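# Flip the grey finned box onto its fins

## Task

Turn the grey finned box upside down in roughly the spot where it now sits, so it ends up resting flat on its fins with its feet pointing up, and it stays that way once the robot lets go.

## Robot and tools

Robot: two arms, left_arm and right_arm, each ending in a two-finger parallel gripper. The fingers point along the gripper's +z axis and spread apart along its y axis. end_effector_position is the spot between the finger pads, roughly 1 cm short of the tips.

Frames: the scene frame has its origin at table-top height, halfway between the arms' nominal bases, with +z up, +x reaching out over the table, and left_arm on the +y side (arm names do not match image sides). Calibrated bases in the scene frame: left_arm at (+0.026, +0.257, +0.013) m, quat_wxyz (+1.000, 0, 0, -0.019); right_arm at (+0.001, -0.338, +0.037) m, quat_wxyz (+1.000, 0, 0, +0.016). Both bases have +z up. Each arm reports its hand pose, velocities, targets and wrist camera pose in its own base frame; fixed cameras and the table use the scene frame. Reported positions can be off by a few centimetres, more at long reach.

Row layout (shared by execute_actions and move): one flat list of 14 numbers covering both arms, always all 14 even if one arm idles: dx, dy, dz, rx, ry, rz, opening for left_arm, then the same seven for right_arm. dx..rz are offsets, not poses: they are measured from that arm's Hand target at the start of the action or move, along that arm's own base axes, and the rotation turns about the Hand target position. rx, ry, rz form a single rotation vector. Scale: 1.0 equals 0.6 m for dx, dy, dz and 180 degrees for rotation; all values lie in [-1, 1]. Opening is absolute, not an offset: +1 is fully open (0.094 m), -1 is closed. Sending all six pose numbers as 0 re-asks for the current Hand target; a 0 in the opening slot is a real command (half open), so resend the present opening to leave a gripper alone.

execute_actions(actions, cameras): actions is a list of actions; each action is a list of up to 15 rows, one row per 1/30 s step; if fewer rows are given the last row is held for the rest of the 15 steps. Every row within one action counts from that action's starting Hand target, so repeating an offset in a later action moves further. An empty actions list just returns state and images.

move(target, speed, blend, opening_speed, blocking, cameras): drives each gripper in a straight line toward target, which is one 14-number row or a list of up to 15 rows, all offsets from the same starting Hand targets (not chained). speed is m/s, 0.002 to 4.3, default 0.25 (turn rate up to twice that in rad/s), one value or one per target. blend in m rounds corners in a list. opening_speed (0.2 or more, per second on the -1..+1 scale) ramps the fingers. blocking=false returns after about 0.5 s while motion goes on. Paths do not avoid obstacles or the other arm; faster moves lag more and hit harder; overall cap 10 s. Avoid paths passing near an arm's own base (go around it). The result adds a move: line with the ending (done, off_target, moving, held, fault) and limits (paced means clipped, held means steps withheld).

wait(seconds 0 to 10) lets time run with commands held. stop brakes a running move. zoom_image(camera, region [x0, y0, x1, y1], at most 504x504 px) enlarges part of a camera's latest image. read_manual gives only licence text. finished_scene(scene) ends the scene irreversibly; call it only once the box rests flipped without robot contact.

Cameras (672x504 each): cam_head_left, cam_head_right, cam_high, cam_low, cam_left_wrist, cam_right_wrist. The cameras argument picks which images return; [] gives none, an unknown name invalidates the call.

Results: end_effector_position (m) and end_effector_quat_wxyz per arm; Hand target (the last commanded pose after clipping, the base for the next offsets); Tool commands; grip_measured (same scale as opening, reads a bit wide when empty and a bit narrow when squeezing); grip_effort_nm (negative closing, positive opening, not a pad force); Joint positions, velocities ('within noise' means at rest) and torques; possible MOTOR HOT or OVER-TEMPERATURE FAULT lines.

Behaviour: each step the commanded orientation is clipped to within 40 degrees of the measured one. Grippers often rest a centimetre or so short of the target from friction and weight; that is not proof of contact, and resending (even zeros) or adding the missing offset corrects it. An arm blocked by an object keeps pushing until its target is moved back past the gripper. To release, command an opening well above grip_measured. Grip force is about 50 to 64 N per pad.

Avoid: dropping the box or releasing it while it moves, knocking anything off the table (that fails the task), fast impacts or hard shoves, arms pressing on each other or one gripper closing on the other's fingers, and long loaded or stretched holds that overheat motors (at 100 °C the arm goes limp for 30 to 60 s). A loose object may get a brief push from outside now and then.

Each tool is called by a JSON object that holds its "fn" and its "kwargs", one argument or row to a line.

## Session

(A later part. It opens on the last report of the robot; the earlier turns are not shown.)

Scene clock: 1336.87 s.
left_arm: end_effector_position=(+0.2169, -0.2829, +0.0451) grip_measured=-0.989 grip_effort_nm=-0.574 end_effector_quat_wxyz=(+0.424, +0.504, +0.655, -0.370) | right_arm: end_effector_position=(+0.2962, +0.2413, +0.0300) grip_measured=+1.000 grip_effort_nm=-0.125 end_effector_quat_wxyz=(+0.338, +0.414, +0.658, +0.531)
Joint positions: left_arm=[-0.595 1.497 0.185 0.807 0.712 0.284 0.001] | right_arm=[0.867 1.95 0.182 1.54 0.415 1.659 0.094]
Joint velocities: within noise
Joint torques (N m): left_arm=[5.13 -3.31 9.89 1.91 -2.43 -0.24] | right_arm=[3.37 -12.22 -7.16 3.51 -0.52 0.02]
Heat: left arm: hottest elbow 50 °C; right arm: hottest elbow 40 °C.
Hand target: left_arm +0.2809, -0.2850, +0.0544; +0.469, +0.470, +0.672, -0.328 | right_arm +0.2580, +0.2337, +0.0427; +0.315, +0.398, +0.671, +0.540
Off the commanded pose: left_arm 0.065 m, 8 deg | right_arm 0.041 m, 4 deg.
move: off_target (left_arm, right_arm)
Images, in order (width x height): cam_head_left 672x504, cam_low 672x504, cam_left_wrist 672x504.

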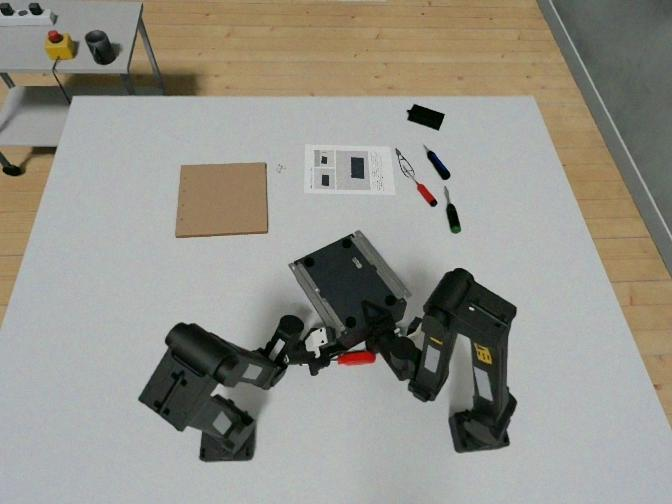

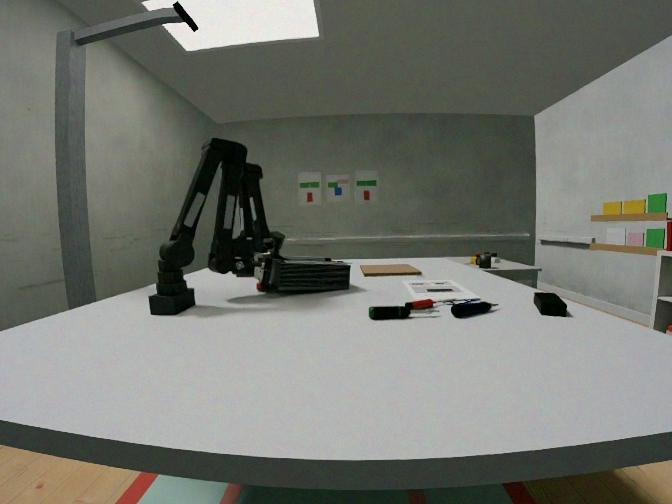

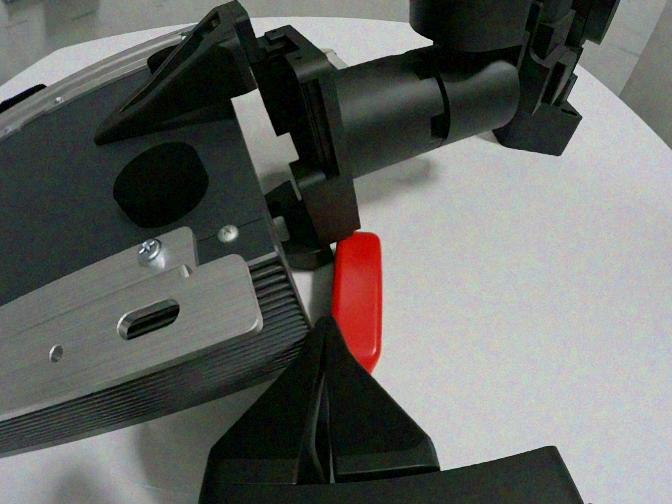

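{"fn": "move", "kwargs": {
  "target": [
    [0.02,0.0,0,0,0,0,-1,-0.05,-0.027,0.01,0,0,0,1],
    [0.03,0.01,0,0,0,0,-1,-0.085,-0.047,0.01,0,0,0,1]
  ],
  "speed": 0.04,
  "cameras": ["cam_left_wrist","cam_head_left","cam_low","cam_right_wrist"]
}}

Scene clock: 1346.20 s.
left_arm: end_effector_position=(+0.2221, -0.2775, +0.0388) grip_measured=-0.989 grip_effort_nm=-0.574 end_effector_quat_wxyz=(+0.410, +0.497, +0.668, -0.372) | right_arm: end_effector_position=(+0.2850, +0.2274, +0.0314) grip_measured=+1.000 grip_effort_nm=-0.193 end_effector_quat_wxyz=(+0.344, +0.440, +0.645, +0.521)
Joint positions: left_arm=[-0.565 1.505 0.197 0.76 0.733 0.291 0.001] | right_arm=[0.903 1.928 0.145 1.529 0.5 1.71 0.094]
Joint velocities: within noise
Joint torques (N m): left_arm=[4.89 -3.37 11.03 2.66 -2.3 -0.15] | right_arm=[0.62 -6.95 -2.24 2.51 -0.89 -0.25]
Heat: left arm: hottest elbow 50 °C; right arm: hottest elbow 40 °C.
Hand target: left_arm +0.2937, -0.2843, +0.0544; +0.469, +0.470, +0.672, -0.328 (not the last commanded pose) | right_arm +0.2750, +0.2270, +0.0334; +0.336, +0.428, +0.656, +0.524 (not the last commanded pose)
Off the commanded pose: left_arm 0.078 m, 9 deg | right_arm 0.083 m, 7 deg.
move: held (right_arm; a check stopped the path), off_target (left_arm; braked when a check withheld steps of right_arm); path passed 1 of 2 targets; limits=held
pose unreachable (right arm): on one or more control steps of this call, first in action 0 (counted from 0), this arm could not follow its commanded pose, so it was not sent that pose on those steps. It may still have moved: this result reports where it is.
cause: moving toward the commanded pose would bring two parts of the arm too close to each other (its shoulder (the part past joint 1) and its forearm (the part past joint 3), with joints 2 (shoulder) and 3 (elbow) between them).
Images, in order (width x height): cam_head_left 672x504, cam_low 672x504, cam_left_wrist 672x504, cam_right_wrist 672x504.

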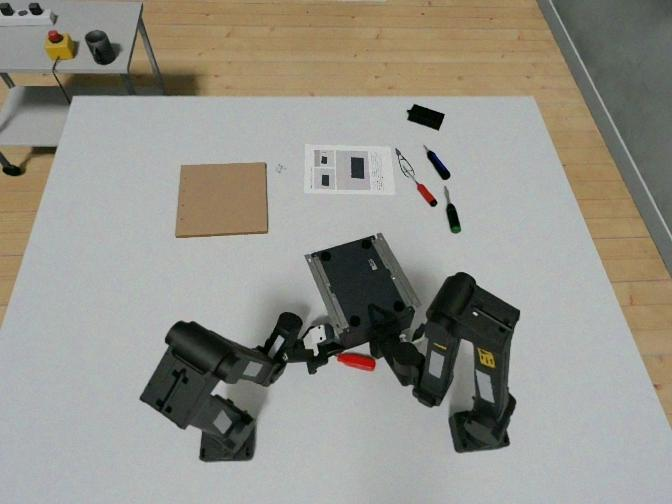

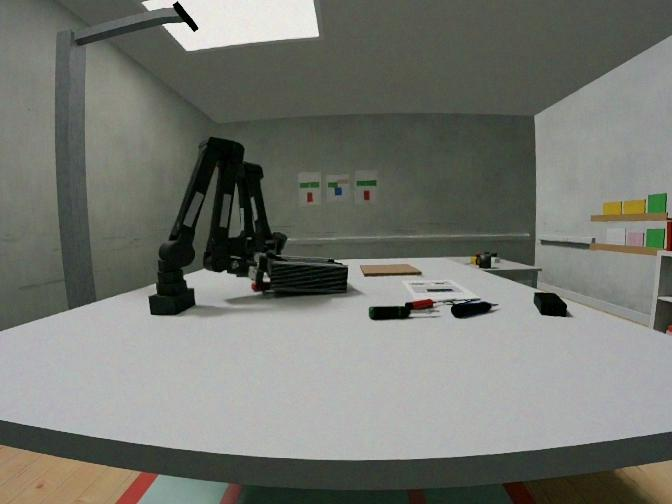

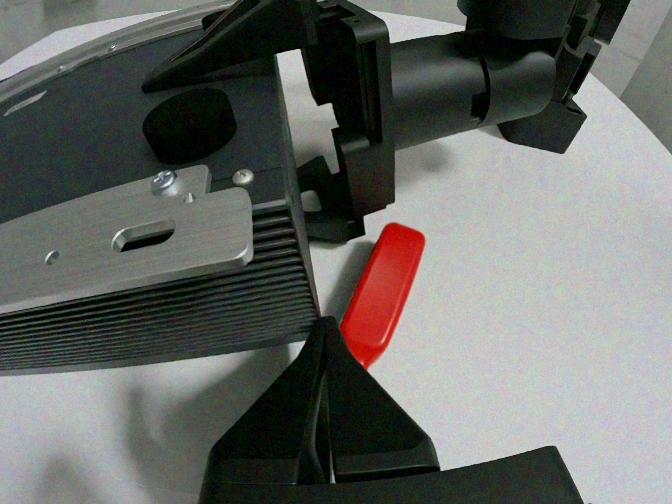

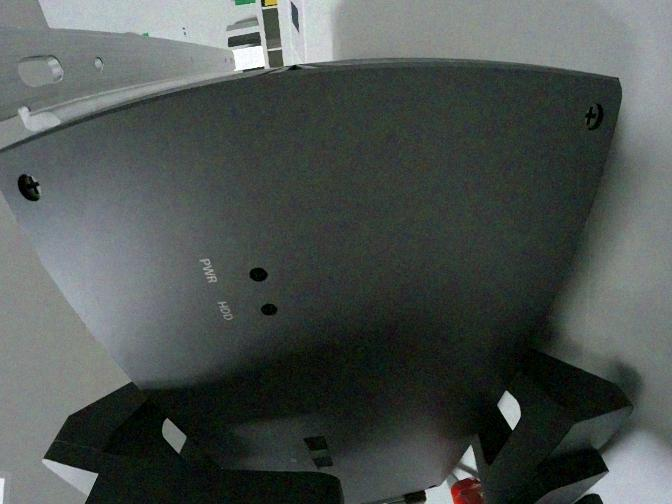

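{"fn": "move", "kwargs": {
  "target": [
    [-0.12,0.02,0.03,0,0,0,-1,0.02,0,0.01,0,0,0,0.6],
    [-0.12,0.02,0.03,0,0,0,-1,0.02,0,0.01,0,0,0,-1]
  ],
  "speed": 0.06,
  "opening_speed": 0.5,
  "cameras": ["cam_low"]
}}

{"fn": "move", "kwargs": {
  "target": [
    [0,0,0,0,0,0,-1,0.02,0.0,0.08,0,0,0,-1],
    [0,0,0,0,0,0,-1,0.24,0.09,0.08,0.0,0.0,0,-1]
  ],
  "speed": 0.06,
  "cameras": ["cam_low","cam_head_left","cam_right_wrist"]
}}

Scene clock: 1378.13 s.
left_arm: end_effector_position=(+0.2253, -0.2713, +0.0707) grip_measured=-0.989 grip_effort_nm=-0.569 end_effector_quat_wxyz=(+0.470, +0.472, +0.672, -0.324) | right_arm: end_effector_position=(+0.2900, +0.2254, +0.0342) grip_measured=+0.972 grip_effort_nm=-1.043 end_effector_quat_wxyz=(+0.339, +0.440, +0.650, +0.519)
Joint positions: left_arm=[-0.615 1.324 0.142 0.76 0.558 0.243 0.001] | right_arm=[0.872 1.886 0.144 1.482 0.461 1.705 0.093]
Joint velocities: within noise
Joint torques (N m): left_arm=[-1.73 -4.48 4.34 1.98 0.11 -0.33] | right_arm=[-1.32 -9.41 -1.02 1.89 -1 -0.3]
Heat: left arm: hottest elbow 51 °C; right arm: hottest elbow 39 °C.
Hand target: left_arm +0.2216, -0.2723, +0.0724; +0.469, +0.470, +0.672, -0.328 | right_arm +0.2870, +0.2271, +0.0394; +0.336, +0.428, +0.656, +0.524
Off the commanded pose: left_arm 0.004 m, 1 deg | right_arm 0.006 m, 2 deg.
move: done
Images, in order (width x height): cam_low 672x504.

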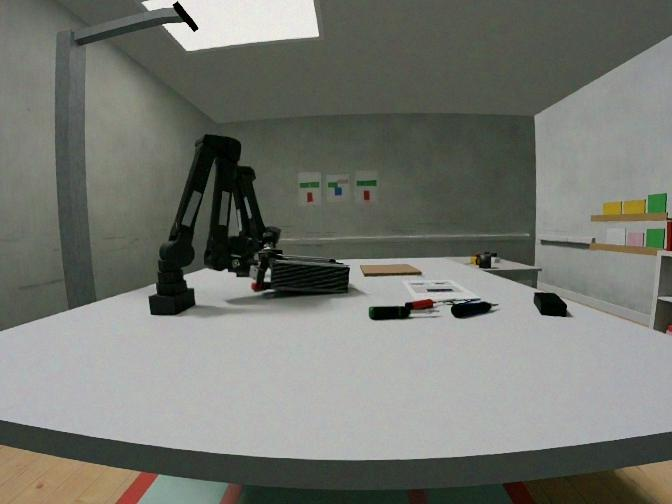

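Scene clock: 1381.87 s.
left_arm: end_effector_position=(+0.2253, -0.2713, +0.0707) grip_measured=-0.989 grip_effort_nm=-0.569 end_effector_quat_wxyz=(+0.470, +0.472, +0.672, -0.324) | right_arm: end_effector_position=(+0.3969, +0.2652, +0.0552) grip_measured=+0.970 grip_effort_nm=-1.043 end_effector_quat_wxyz=(+0.311, +0.446, +0.677, +0.496)
Joint positions: left_arm=[-0.615 1.324 0.142 0.76 0.558 0.243 0.001] | right_arm=[0.673 1.691 0.419 0.944 0.232 1.671 0.093]
Joint velocities: within noise
Joint torques (N m): left_arm=[-1.61 -4.37 4.4 2.02 0.11 -0.32] | right_arm=[-2.37 -9.52 8.96 2.58 -0.13 -0.56]
Heat: left arm: hottest elbow 50 °C; right arm: hottest elbow 39 °C.
Hand target: left_arm +0.2216, -0.2723, +0.0724; +0.469, +0.470, +0.672, -0.328 | right_arm +0.4310, +0.2810, +0.0873; +0.336, +0.428, +0.656, +0.523
Off the commanded pose: left_arm 0.004 m, 1 deg | right_arm 0.050 m, 5 deg.
move: off_target (right_arm)
Images, in order (width x height): cam_head_left 672x504, cam_low 672x504, cam_right_wrist 672x504.

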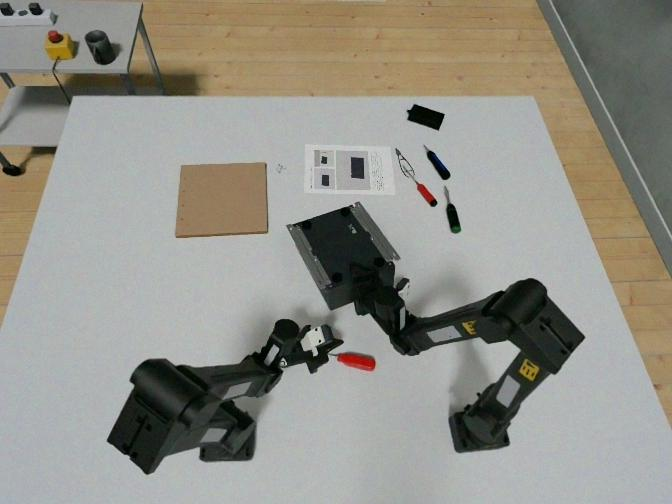

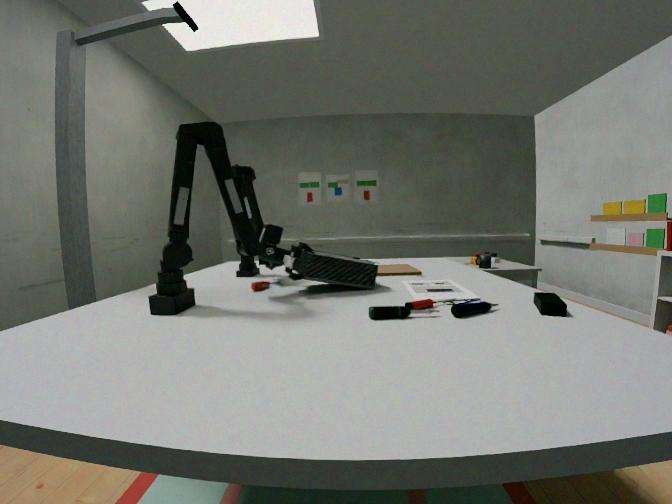

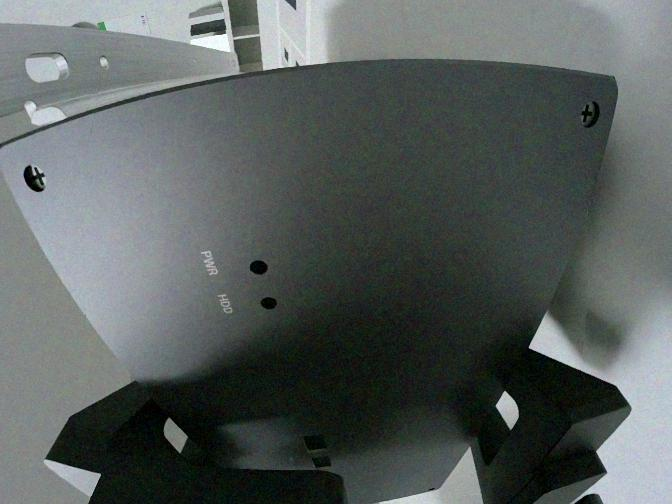

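{"fn": "move", "kwargs": {
  "target": [
    [0,0,0,0,0,0,-1,0.0,0.0,-0.05,0.019,-0.04,0,-1],
    [0,0,0,0,0,0,-1,-0.02,-0.005,-0.105,0.025,-0.052,0,-1]
  ],
  "speed": 0.05,
  "cameras": ["cam_low","cam_right_wrist"]
}}

{"fn": "zoom_image", "kwargs": {
  "camera": "cam_low",
  "region": [270, 220, 390, 310]
}}

Scene clock: 1390.97 s.
left_arm: end_effector_position=(+0.2253, -0.2713, +0.0707) grip_measured=-0.989 grip_effort_nm=-0.574 end_effector_quat_wxyz=(+0.470, +0.472, +0.672, -0.324) | right_arm: end_effector_position=(+0.4019, +0.2687, +0.0266) grip_measured=+0.925 grip_effort_nm=-1.038 end_effector_quat_wxyz=(+0.363, +0.398, +0.624, +0.566)
Joint positions: left_arm=[-0.615 1.324 0.142 0.76 0.558 0.243 0.001] | right_arm=[0.676 2.063 0.443 1.521 0.242 1.592 0.09]
Joint velocities: within noise
Joint torques (N m): left_arm=[-1.61 -4.37 4.37 2.02 0.12 -0.33] | right_arm=[-0.91 -5.95 5.33 3.96 0.23 -0.11]
Heat: left arm: hottest elbow 49 °C; right arm: hottest elbow 40 °C.
Hand target: left_arm +0.2217, -0.2723, +0.0724; +0.469, +0.470, +0.672, -0.328 | right_arm +0.4190, +0.2780, +0.0244; +0.371, +0.396, +0.605, +0.582
Off the commanded pose: left_arm 0.004 m, 1 deg | right_arm 0.020 m, 3 deg.
move: off_target (right_arm)
Images, in order (width x height): cam_low 672x504, cam_right_wrist 672x504.

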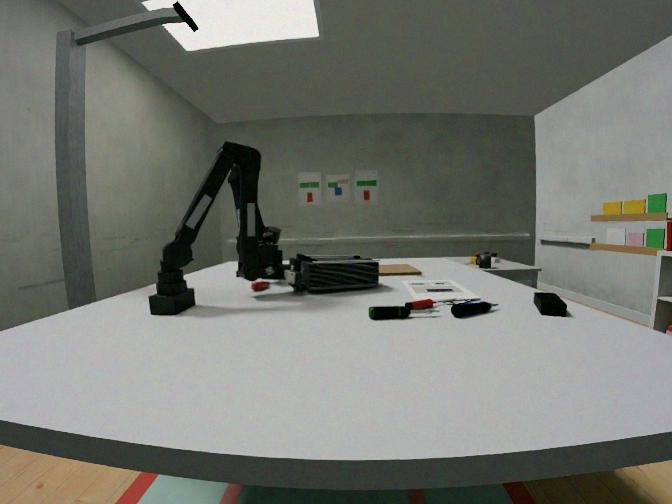

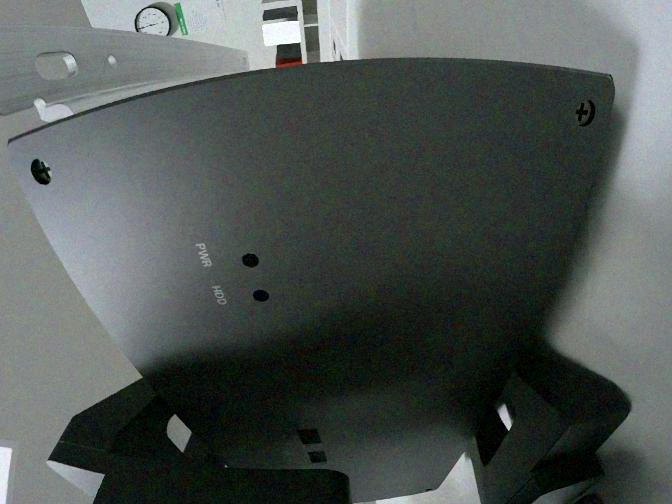

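Scaled by 4.200.

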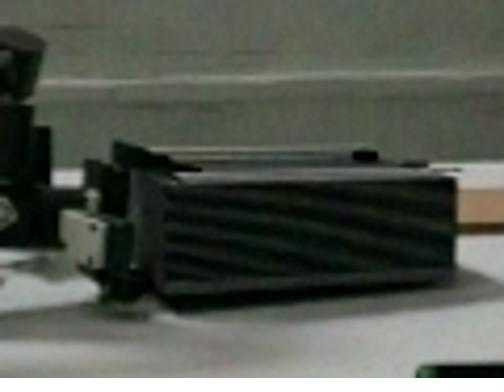

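{"fn": "move", "kwargs": {
  "target": [
    [0.11,0.01,-0.03,0,0,0,-1,0,0,0,0,0,0,-1],
    [0.27,0.07,-0.03,0,0,0,-1,0,0,0,0,0,0,-1]
  ],
  "speed": 0.08,
  "cameras": ["cam_left_wrist","cam_head_left"]
}}

Scene clock: 1409.10 s.
left_arm: end_effector_position=(+0.3391, -0.2389, +0.0489) grip_measured=-0.989 grip_effort_nm=-0.574 end_effector_quat_wxyz=(+0.443, +0.482, +0.665, -0.358) | right_arm: end_effector_position=(+0.4064, +0.2679, +0.0269) grip_measured=+0.925 grip_effort_nm=-1.038 end_effector_quat_wxyz=(+0.370, +0.404, +0.618, +0.564)
Joint positions: left_arm=[-0.273 1.608 0.427 0.548 0.935 0.481 0.001] | right_arm=[0.676 2.068 0.454 1.521 0.263 1.592 0.09]
Joint velocities: within noise
Joint torques (N m): left_arm=[2.9 -5.54 9.74 1.91 -0.88 -0.16] | right_arm=[-1.14 -6.48 4.59 3.64 -0.7 -0.1]
Heat: left arm: hottest elbow 46 °C; right arm: hottest elbow 41 °C.
Hand target: left_arm +0.3836, -0.2302, +0.0543; +0.469, +0.470, +0.672, -0.328 | right_arm +0.4191, +0.2780, +0.0244; +0.371, +0.397, +0.605, +0.582
Off the commanded pose: left_arm 0.046 m, 5 deg | right_arm 0.016 m, 3 deg.
move: off_target (left_arm, right_arm)
Images, in order (width x height): cam_head_left 672x504, cam_left_wrist 672x504.

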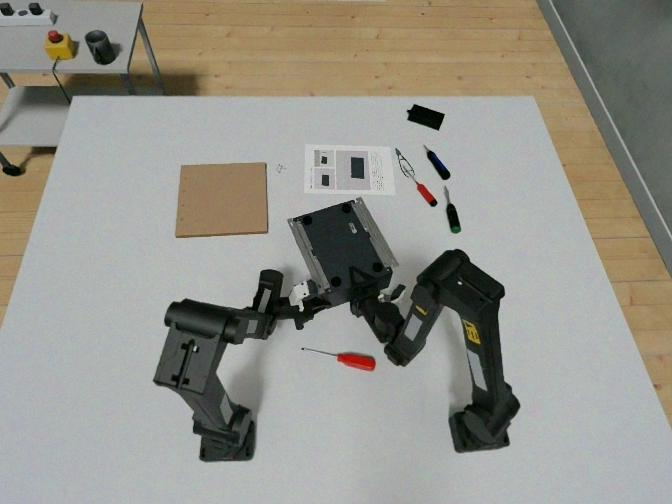

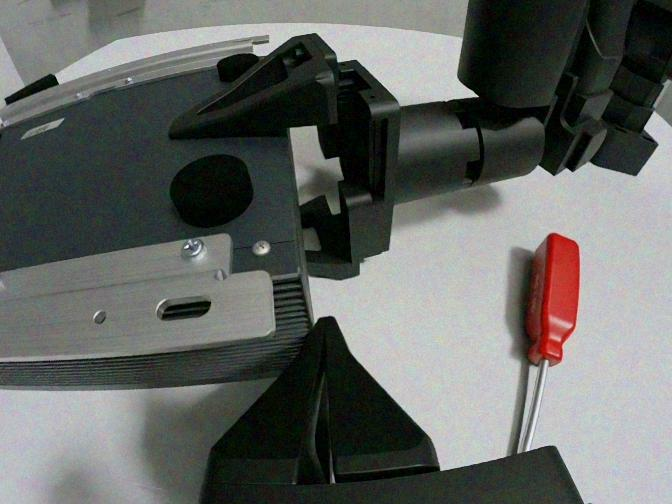

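{"fn": "move", "kwargs": {
  "target": [
    [0.05,0.0,0,0,0,0,-1,-0.012,-0.015,0.0,0,0,0,0.99],
    [0.06,0.0,0,0,0,0,-1,-0.02,-0.018,0.0,0,0,0,1],
    [0.06,0.0,0,0,0,0,-1,-0.16,-0.078,0.0,0,0,0,1]
  ],
  "speed": 0.06,
  "cameras": ["cam_left_wrist","cam_head_left","cam_low"]
}}

{"fn": "zoom_image", "kwargs": {
  "camera": "cam_low",
  "region": [260, 220, 380, 310]
}}

Scene clock: 1419.10 s.
left_arm: end_effector_position=(+0.4112, -0.2294, +0.0571) grip_measured=-0.989 grip_effort_nm=-0.579 end_effector_quat_wxyz=(+0.467, +0.473, +0.671, -0.329) | right_arm: end_effector_position=(+0.3378, +0.2327, +0.0231) grip_measured=+1.000 grip_effort_nm=-0.164 end_effector_quat_wxyz=(+0.354, +0.435, +0.631, +0.536)
Joint positions: left_arm=[-0.213 1.68 0.583 0.483 0.922 0.512 0.001] | right_arm=[0.755 2.019 0.258 1.572 0.365 1.659 0.094]
Joint velocities: within noise
Joint torques (N m): left_arm=[-0.62 -7.77 6.5 2.47 0.3 -0.29] | right_arm=[1.14 -9.58 -2.76 2.25 0.24 -0.12]
Heat: left arm: hottest elbow 47 °C; right arm: hottest elbow 40 °C.
Hand target: left_arm +0.4196, -0.2302, +0.0544; +0.469, +0.470, +0.672, -0.328 | right_arm +0.3231, +0.2312, +0.0244; +0.371, +0.397, +0.605, +0.582
Off the commanded pose: left_arm 0.009 m, 0 deg | right_arm 0.015 m, 8 deg.
joint sent to its limit (right arm) — joint 4 (wrist pitch), upper limit. The joint targets are off in orientation, not in position.
move: off_target (right_arm)
Images, in order (width x height): cam_head_left 672x504, cam_low 672x504, cam_left_wrist 672x504.

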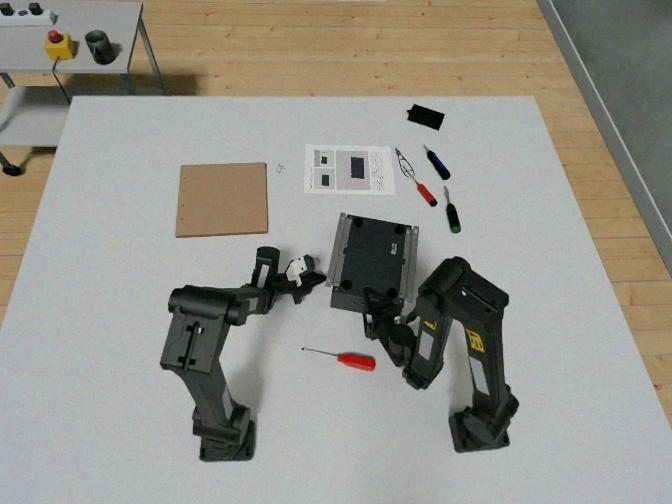

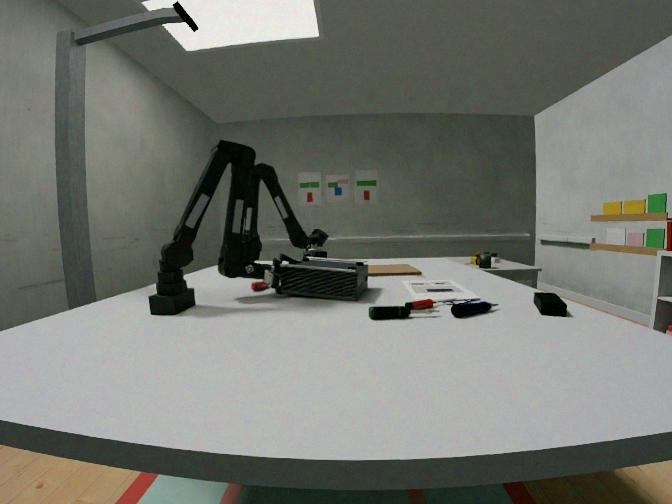

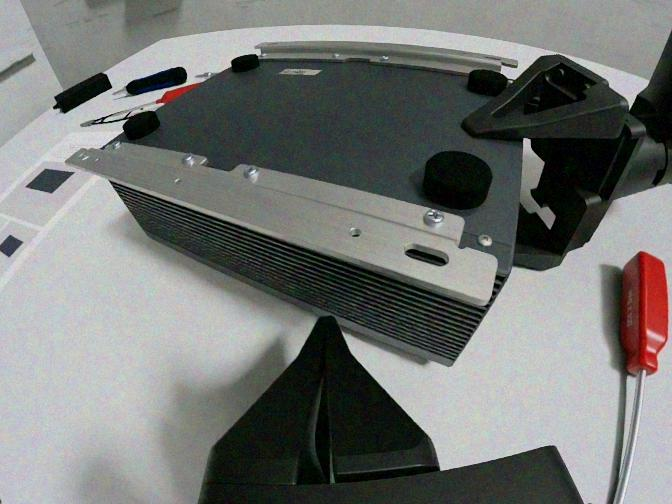

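Scaled by 4.200.

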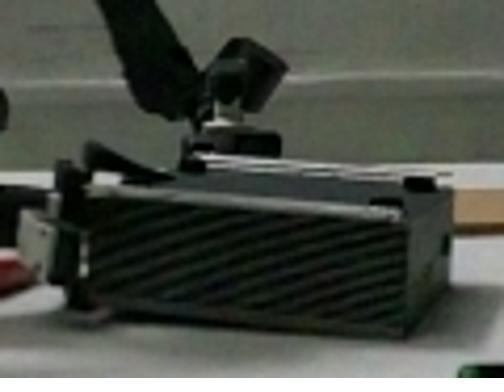

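{"fn": "move", "kwargs": {
  "target": [
    [0.0,0.1,0.35,0,0,0,-1,0,0,0,0,0,0,1],
    [0.195,-0.26,0.3,0.1,0.273,0.497,-1,0,0,0,0,0,0,1],
    [0.195,-0.26,0.13,0.1,0.273,0.497,-1,0,0,0,0,0,0,1]
  ],
  "speed": 0.25
}}

Scene clock: 1464.43 s.
left_arm: end_effector_position=(+0.5356, -0.3789, +0.1437) grip_measured=-0.989 grip_effort_nm=-0.569 end_effector_quat_wxyz=(+0.199, -0.221, +0.954, +0.032) | right_arm: end_effector_position=(+0.3377, +0.2327, +0.0231) grip_measured=+1.000 grip_effort_nm=-0.168 end_effector_quat_wxyz=(+0.354, +0.435, +0.631, +0.536)
Joint positions: left_arm=[-0.707 1.977 1.774 -1.173 -0.359 -1.127 0.001] | right_arm=[0.755 2.019 0.258 1.572 0.366 1.659 0.094]
Joint velocities: within noise
Joint torques (N m): left_arm=[-1.44 -17.32 9.11 1.44 -0.21 -0.33] | right_arm=[1.38 -9.64 -3 2.06 0.21 -0.14]
Heat: left arm: hottest elbow 47 °C; right arm: hottest elbow 39 °C.
Hand target: left_arm +0.5366, -0.3863, +0.1323; +0.198, -0.223, +0.954, +0.032 | right_arm +0.3230, +0.2313, +0.0244; +0.371, +0.397, +0.605, +0.582
Off the commanded pose: left_arm 0.014 m, 0 deg | right_arm 0.015 m, 8 deg.
joint sent to its limit (right arm) — joint 4 (wrist pitch), upper limit. The joint targets are off in orientation, not in position.
move: off_target (left_arm, right_arm)

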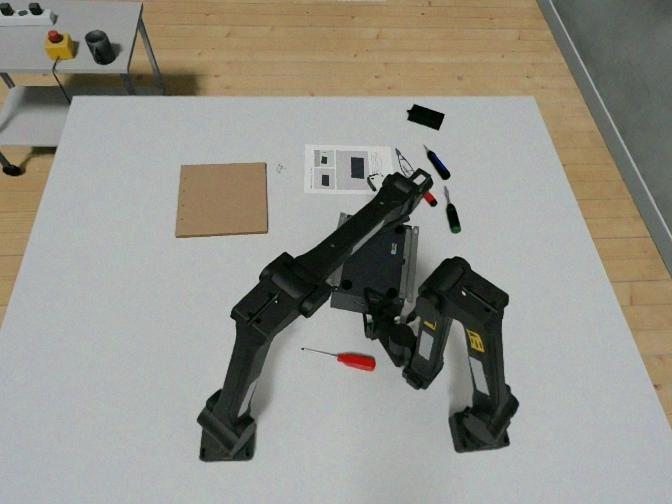

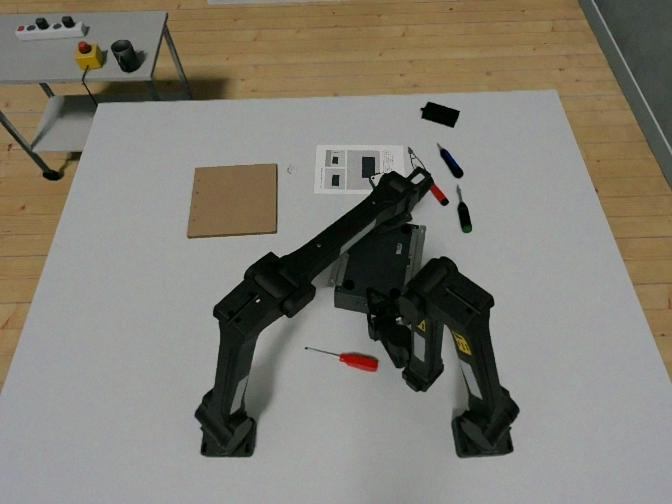

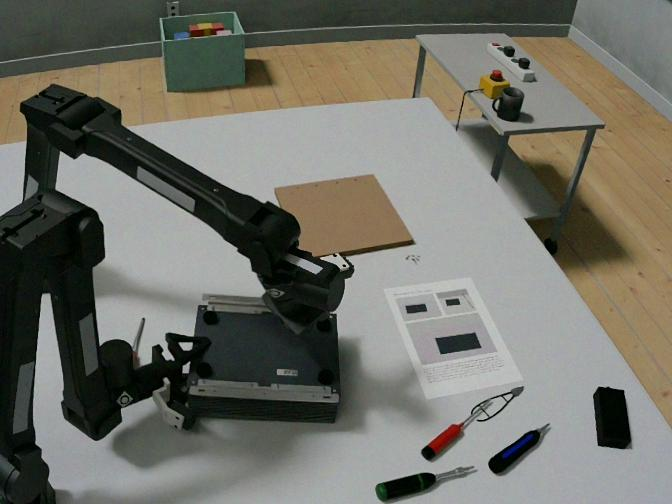

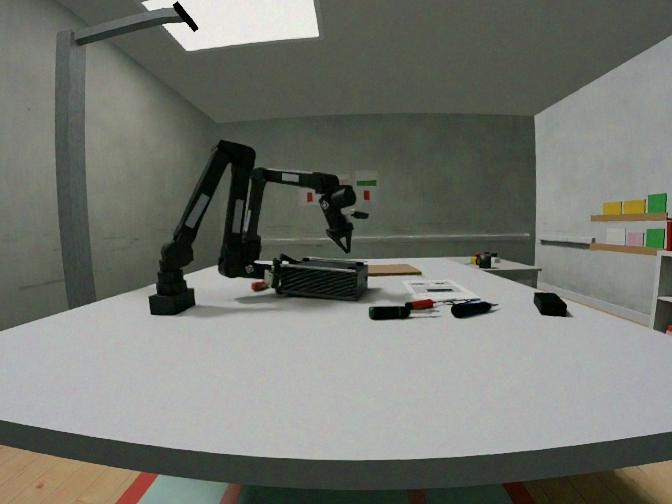

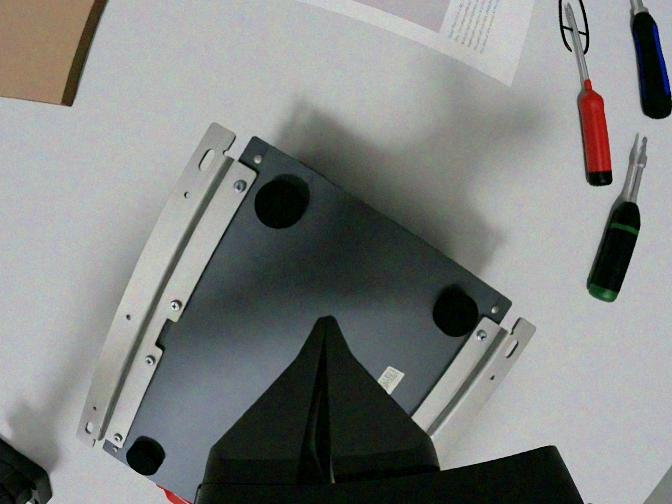

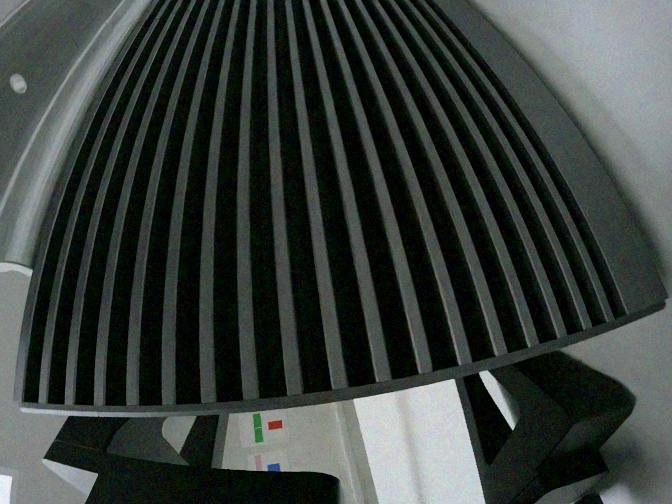

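{"fn": "move", "kwargs": {
  "target": [
    [0,0,-0.09,0,0,0,-1,0,0,0,0,0,0,1],
    [0,0,-0.17,0,0,0,-1,0,0,0,0,0,0,1],
    [0,0,-0.17,0,0,0,-1,-0.07,-0.08,0.0,0,0,0,1]
  ],
  "speed": 0.05
}}

{"fn": "zoom_image", "kwargs": {
  "camera": "cam_low",
  "region": [260, 220, 380, 310]
}}

Scene clock: 1477.13 s.
left_arm: end_effector_position=(+0.5495, -0.3920, +0.0947) grip_measured=-0.989 grip_effort_nm=-0.564 end_effector_quat_wxyz=(+0.232, -0.228, +0.946, -0.005) | right_arm: end_effector_position=(+0.3053, +0.2042, +0.0329) grip_measured=+1.000 grip_effort_nm=-0.261 end_effector_quat_wxyz=(+0.346, +0.437, +0.645, +0.522)
Joint positions: left_arm=[-0.711 2.007 1.67 -0.938 -0.369 -1.128 0.001] | right_arm=[0.755 1.946 0.136 1.579 0.357 1.663 0.094]
Joint velocities: within noise
Joint torques (N m): left_arm=[-1.08 -13.22 5.81 1.11 0.14 -0.32] | right_arm=[-0.15 -7.53 -5.96 1.77 0.21 0.09]
Heat: left arm: hottest elbow 47 °C; right arm: hottest elbow 38 °C.
Hand target: left_arm +0.5367, -0.3863, +0.0304; +0.198, -0.224, +0.954, +0.032 | right_arm +0.2810, +0.1833, +0.0244; +0.371, +0.397, +0.605, +0.582
Off the commanded pose: left_arm 0.066 m, 6 deg | right_arm 0.033 m, 10 deg.
joint read past its limit (right arm) — joint 4 (wrist pitch), upper limit.
joint sent to its limit (right arm) — joint 4 (wrist pitch), upper limit. The joint targets are off in orientation, not in position.
move: off_target (left_arm, right_arm)

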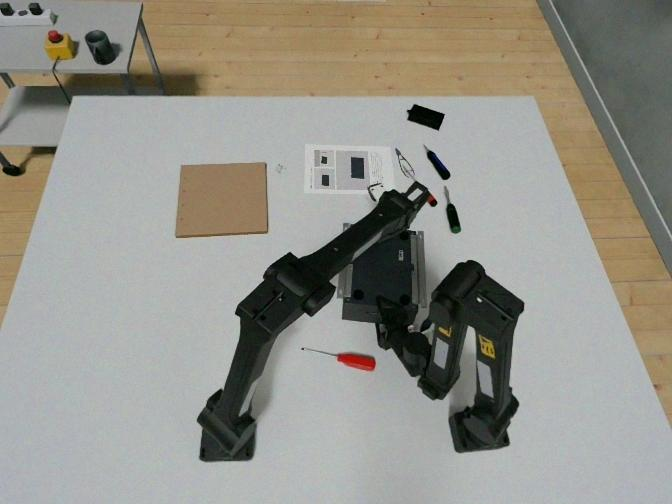

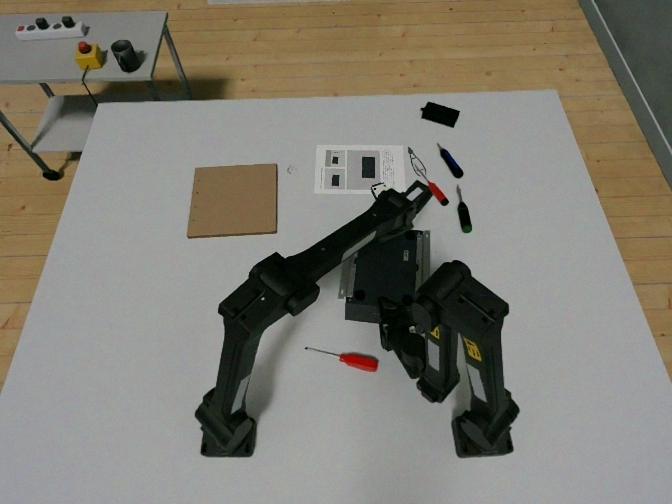

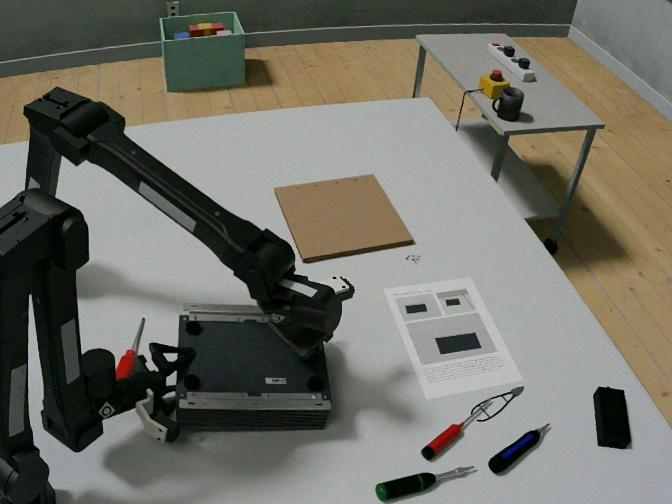

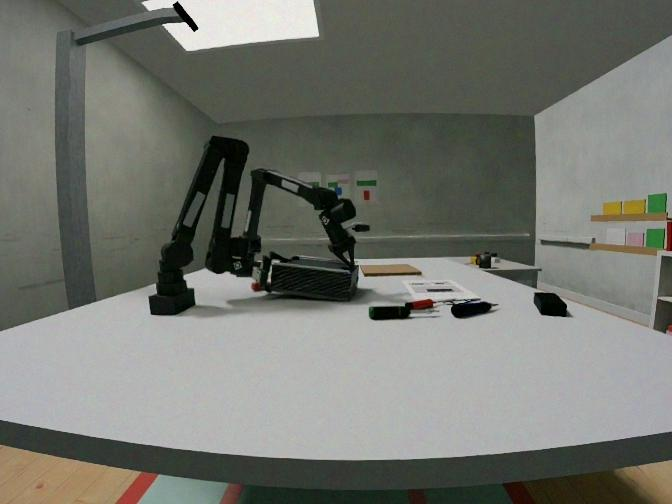

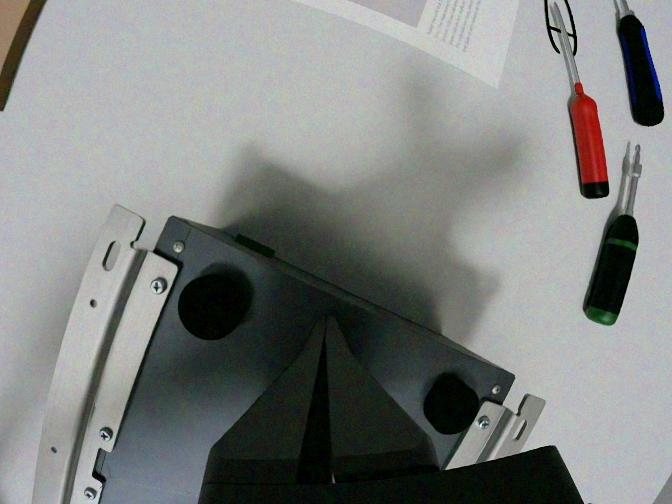

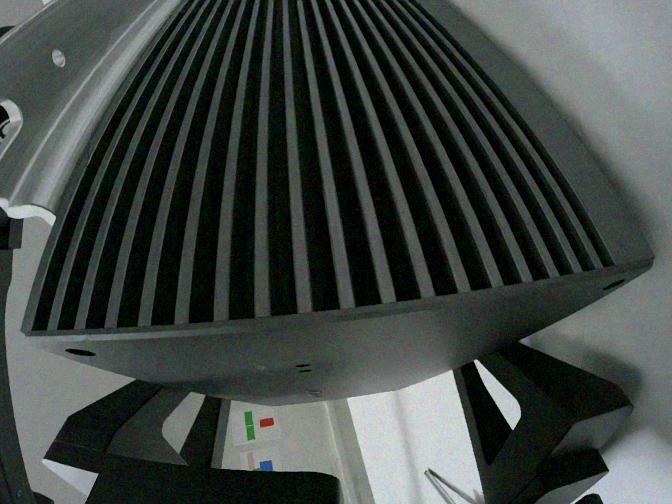

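Scaled by 4.200.

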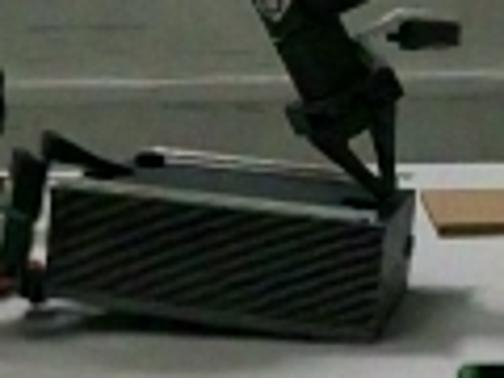

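{"fn": "move", "kwargs": {
  "target": [
    [0,0,0.15,0,0,0,-1,0.03,0.04,0.01,0,0,0,1],
    [-0.05,0.25,0.4,-0.1,-0.0,0,-1,0.03,0.04,0.01,0,0,0,1],
    [-0.293,0.40,0.2,-0.4453,-0.0336,-0.1648,0,0.03,0.04,0.01,0,0,0,1]
  ],
  "speed": 0.25
}}

Scene clock: 1515.13 s.
left_arm: end_effector_position=(+0.3583, -0.1497, +0.1563) grip_measured=-0.003 grip_effort_nm=0.159 end_effector_quat_wxyz=(+0.053, -0.066, +0.763, -0.641) | right_arm: end_effector_position=(+0.3045, +0.2074, +0.0329) grip_measured=+1.000 grip_effort_nm=-0.266 end_effector_quat_wxyz=(+0.345, +0.439, +0.643, +0.524)
Joint positions: left_arm=[0.054 1.381 0.608 -0.225 1.362 -0.586 0.047] | right_arm=[0.769 1.948 0.14 1.579 0.371 1.671 0.094]
Joint velocities: within noise
Joint torques (N m): left_arm=[0.03 -5.42 6.76 1.91 0.76 0.04] | right_arm=[0.21 -6.53 -1.47 1.94 0.38 -0.15]
Heat: left arm: hottest elbow 44 °C; right arm: hottest elbow 39 °C.
Hand target: left_arm +0.3609, -0.1463, +0.1504; +0.056, -0.067, +0.763, -0.641 | right_arm +0.2990, +0.2072, +0.0303; +0.371, +0.397, +0.605, +0.582
Off the commanded pose: left_arm 0.007 m, 0 deg | right_arm 0.006 m, 10 deg.
joint read past its limit (right arm) — joint 4 (wrist pitch), upper limit.
joint sent to its limit (right arm) — joint 4 (wrist pitch), upper limit. The joint targets are off in orientation, not in position.
move: off_target (right_arm)

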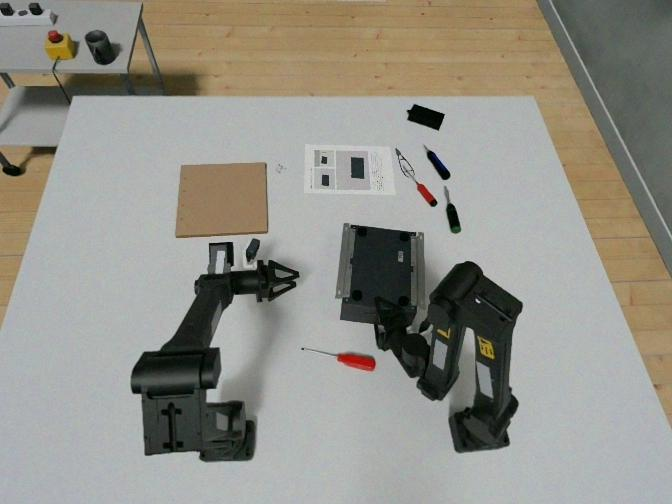

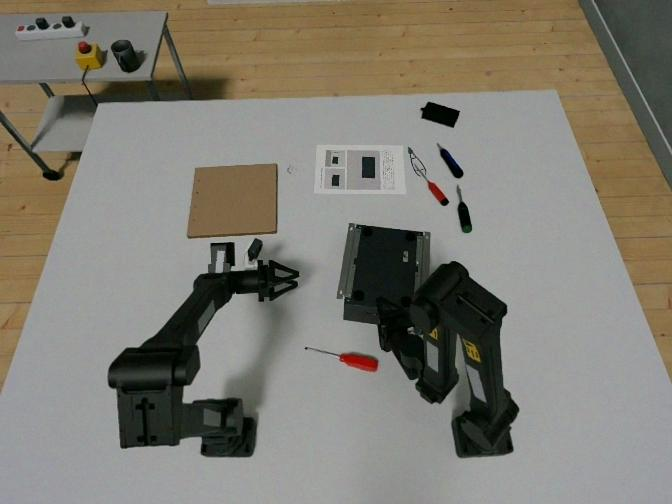

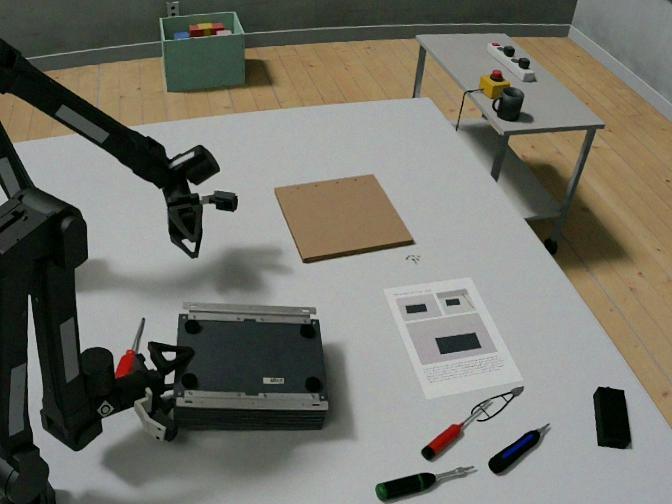

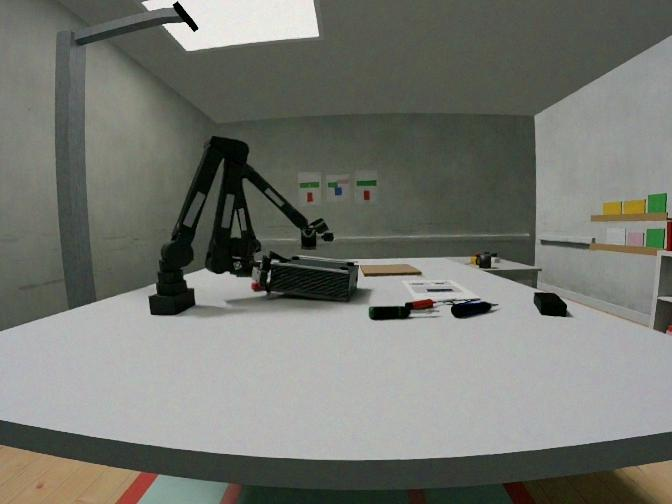

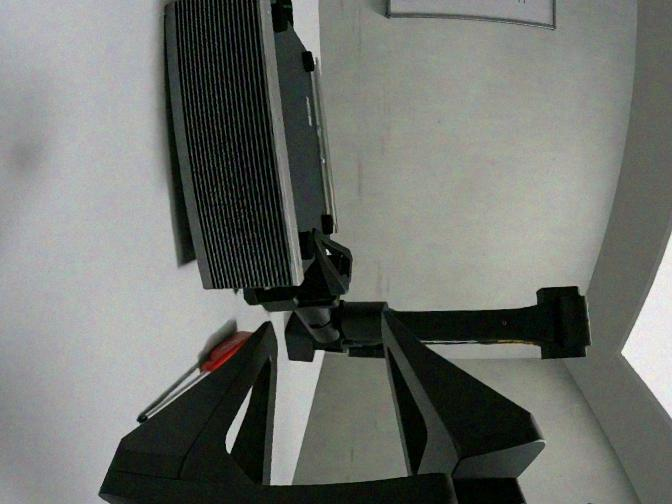

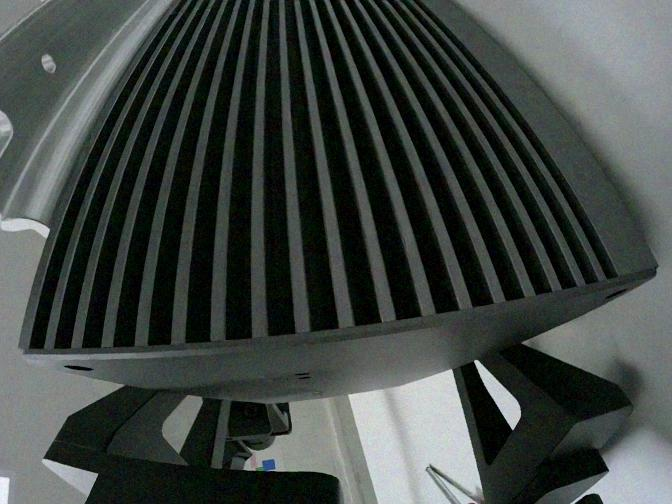

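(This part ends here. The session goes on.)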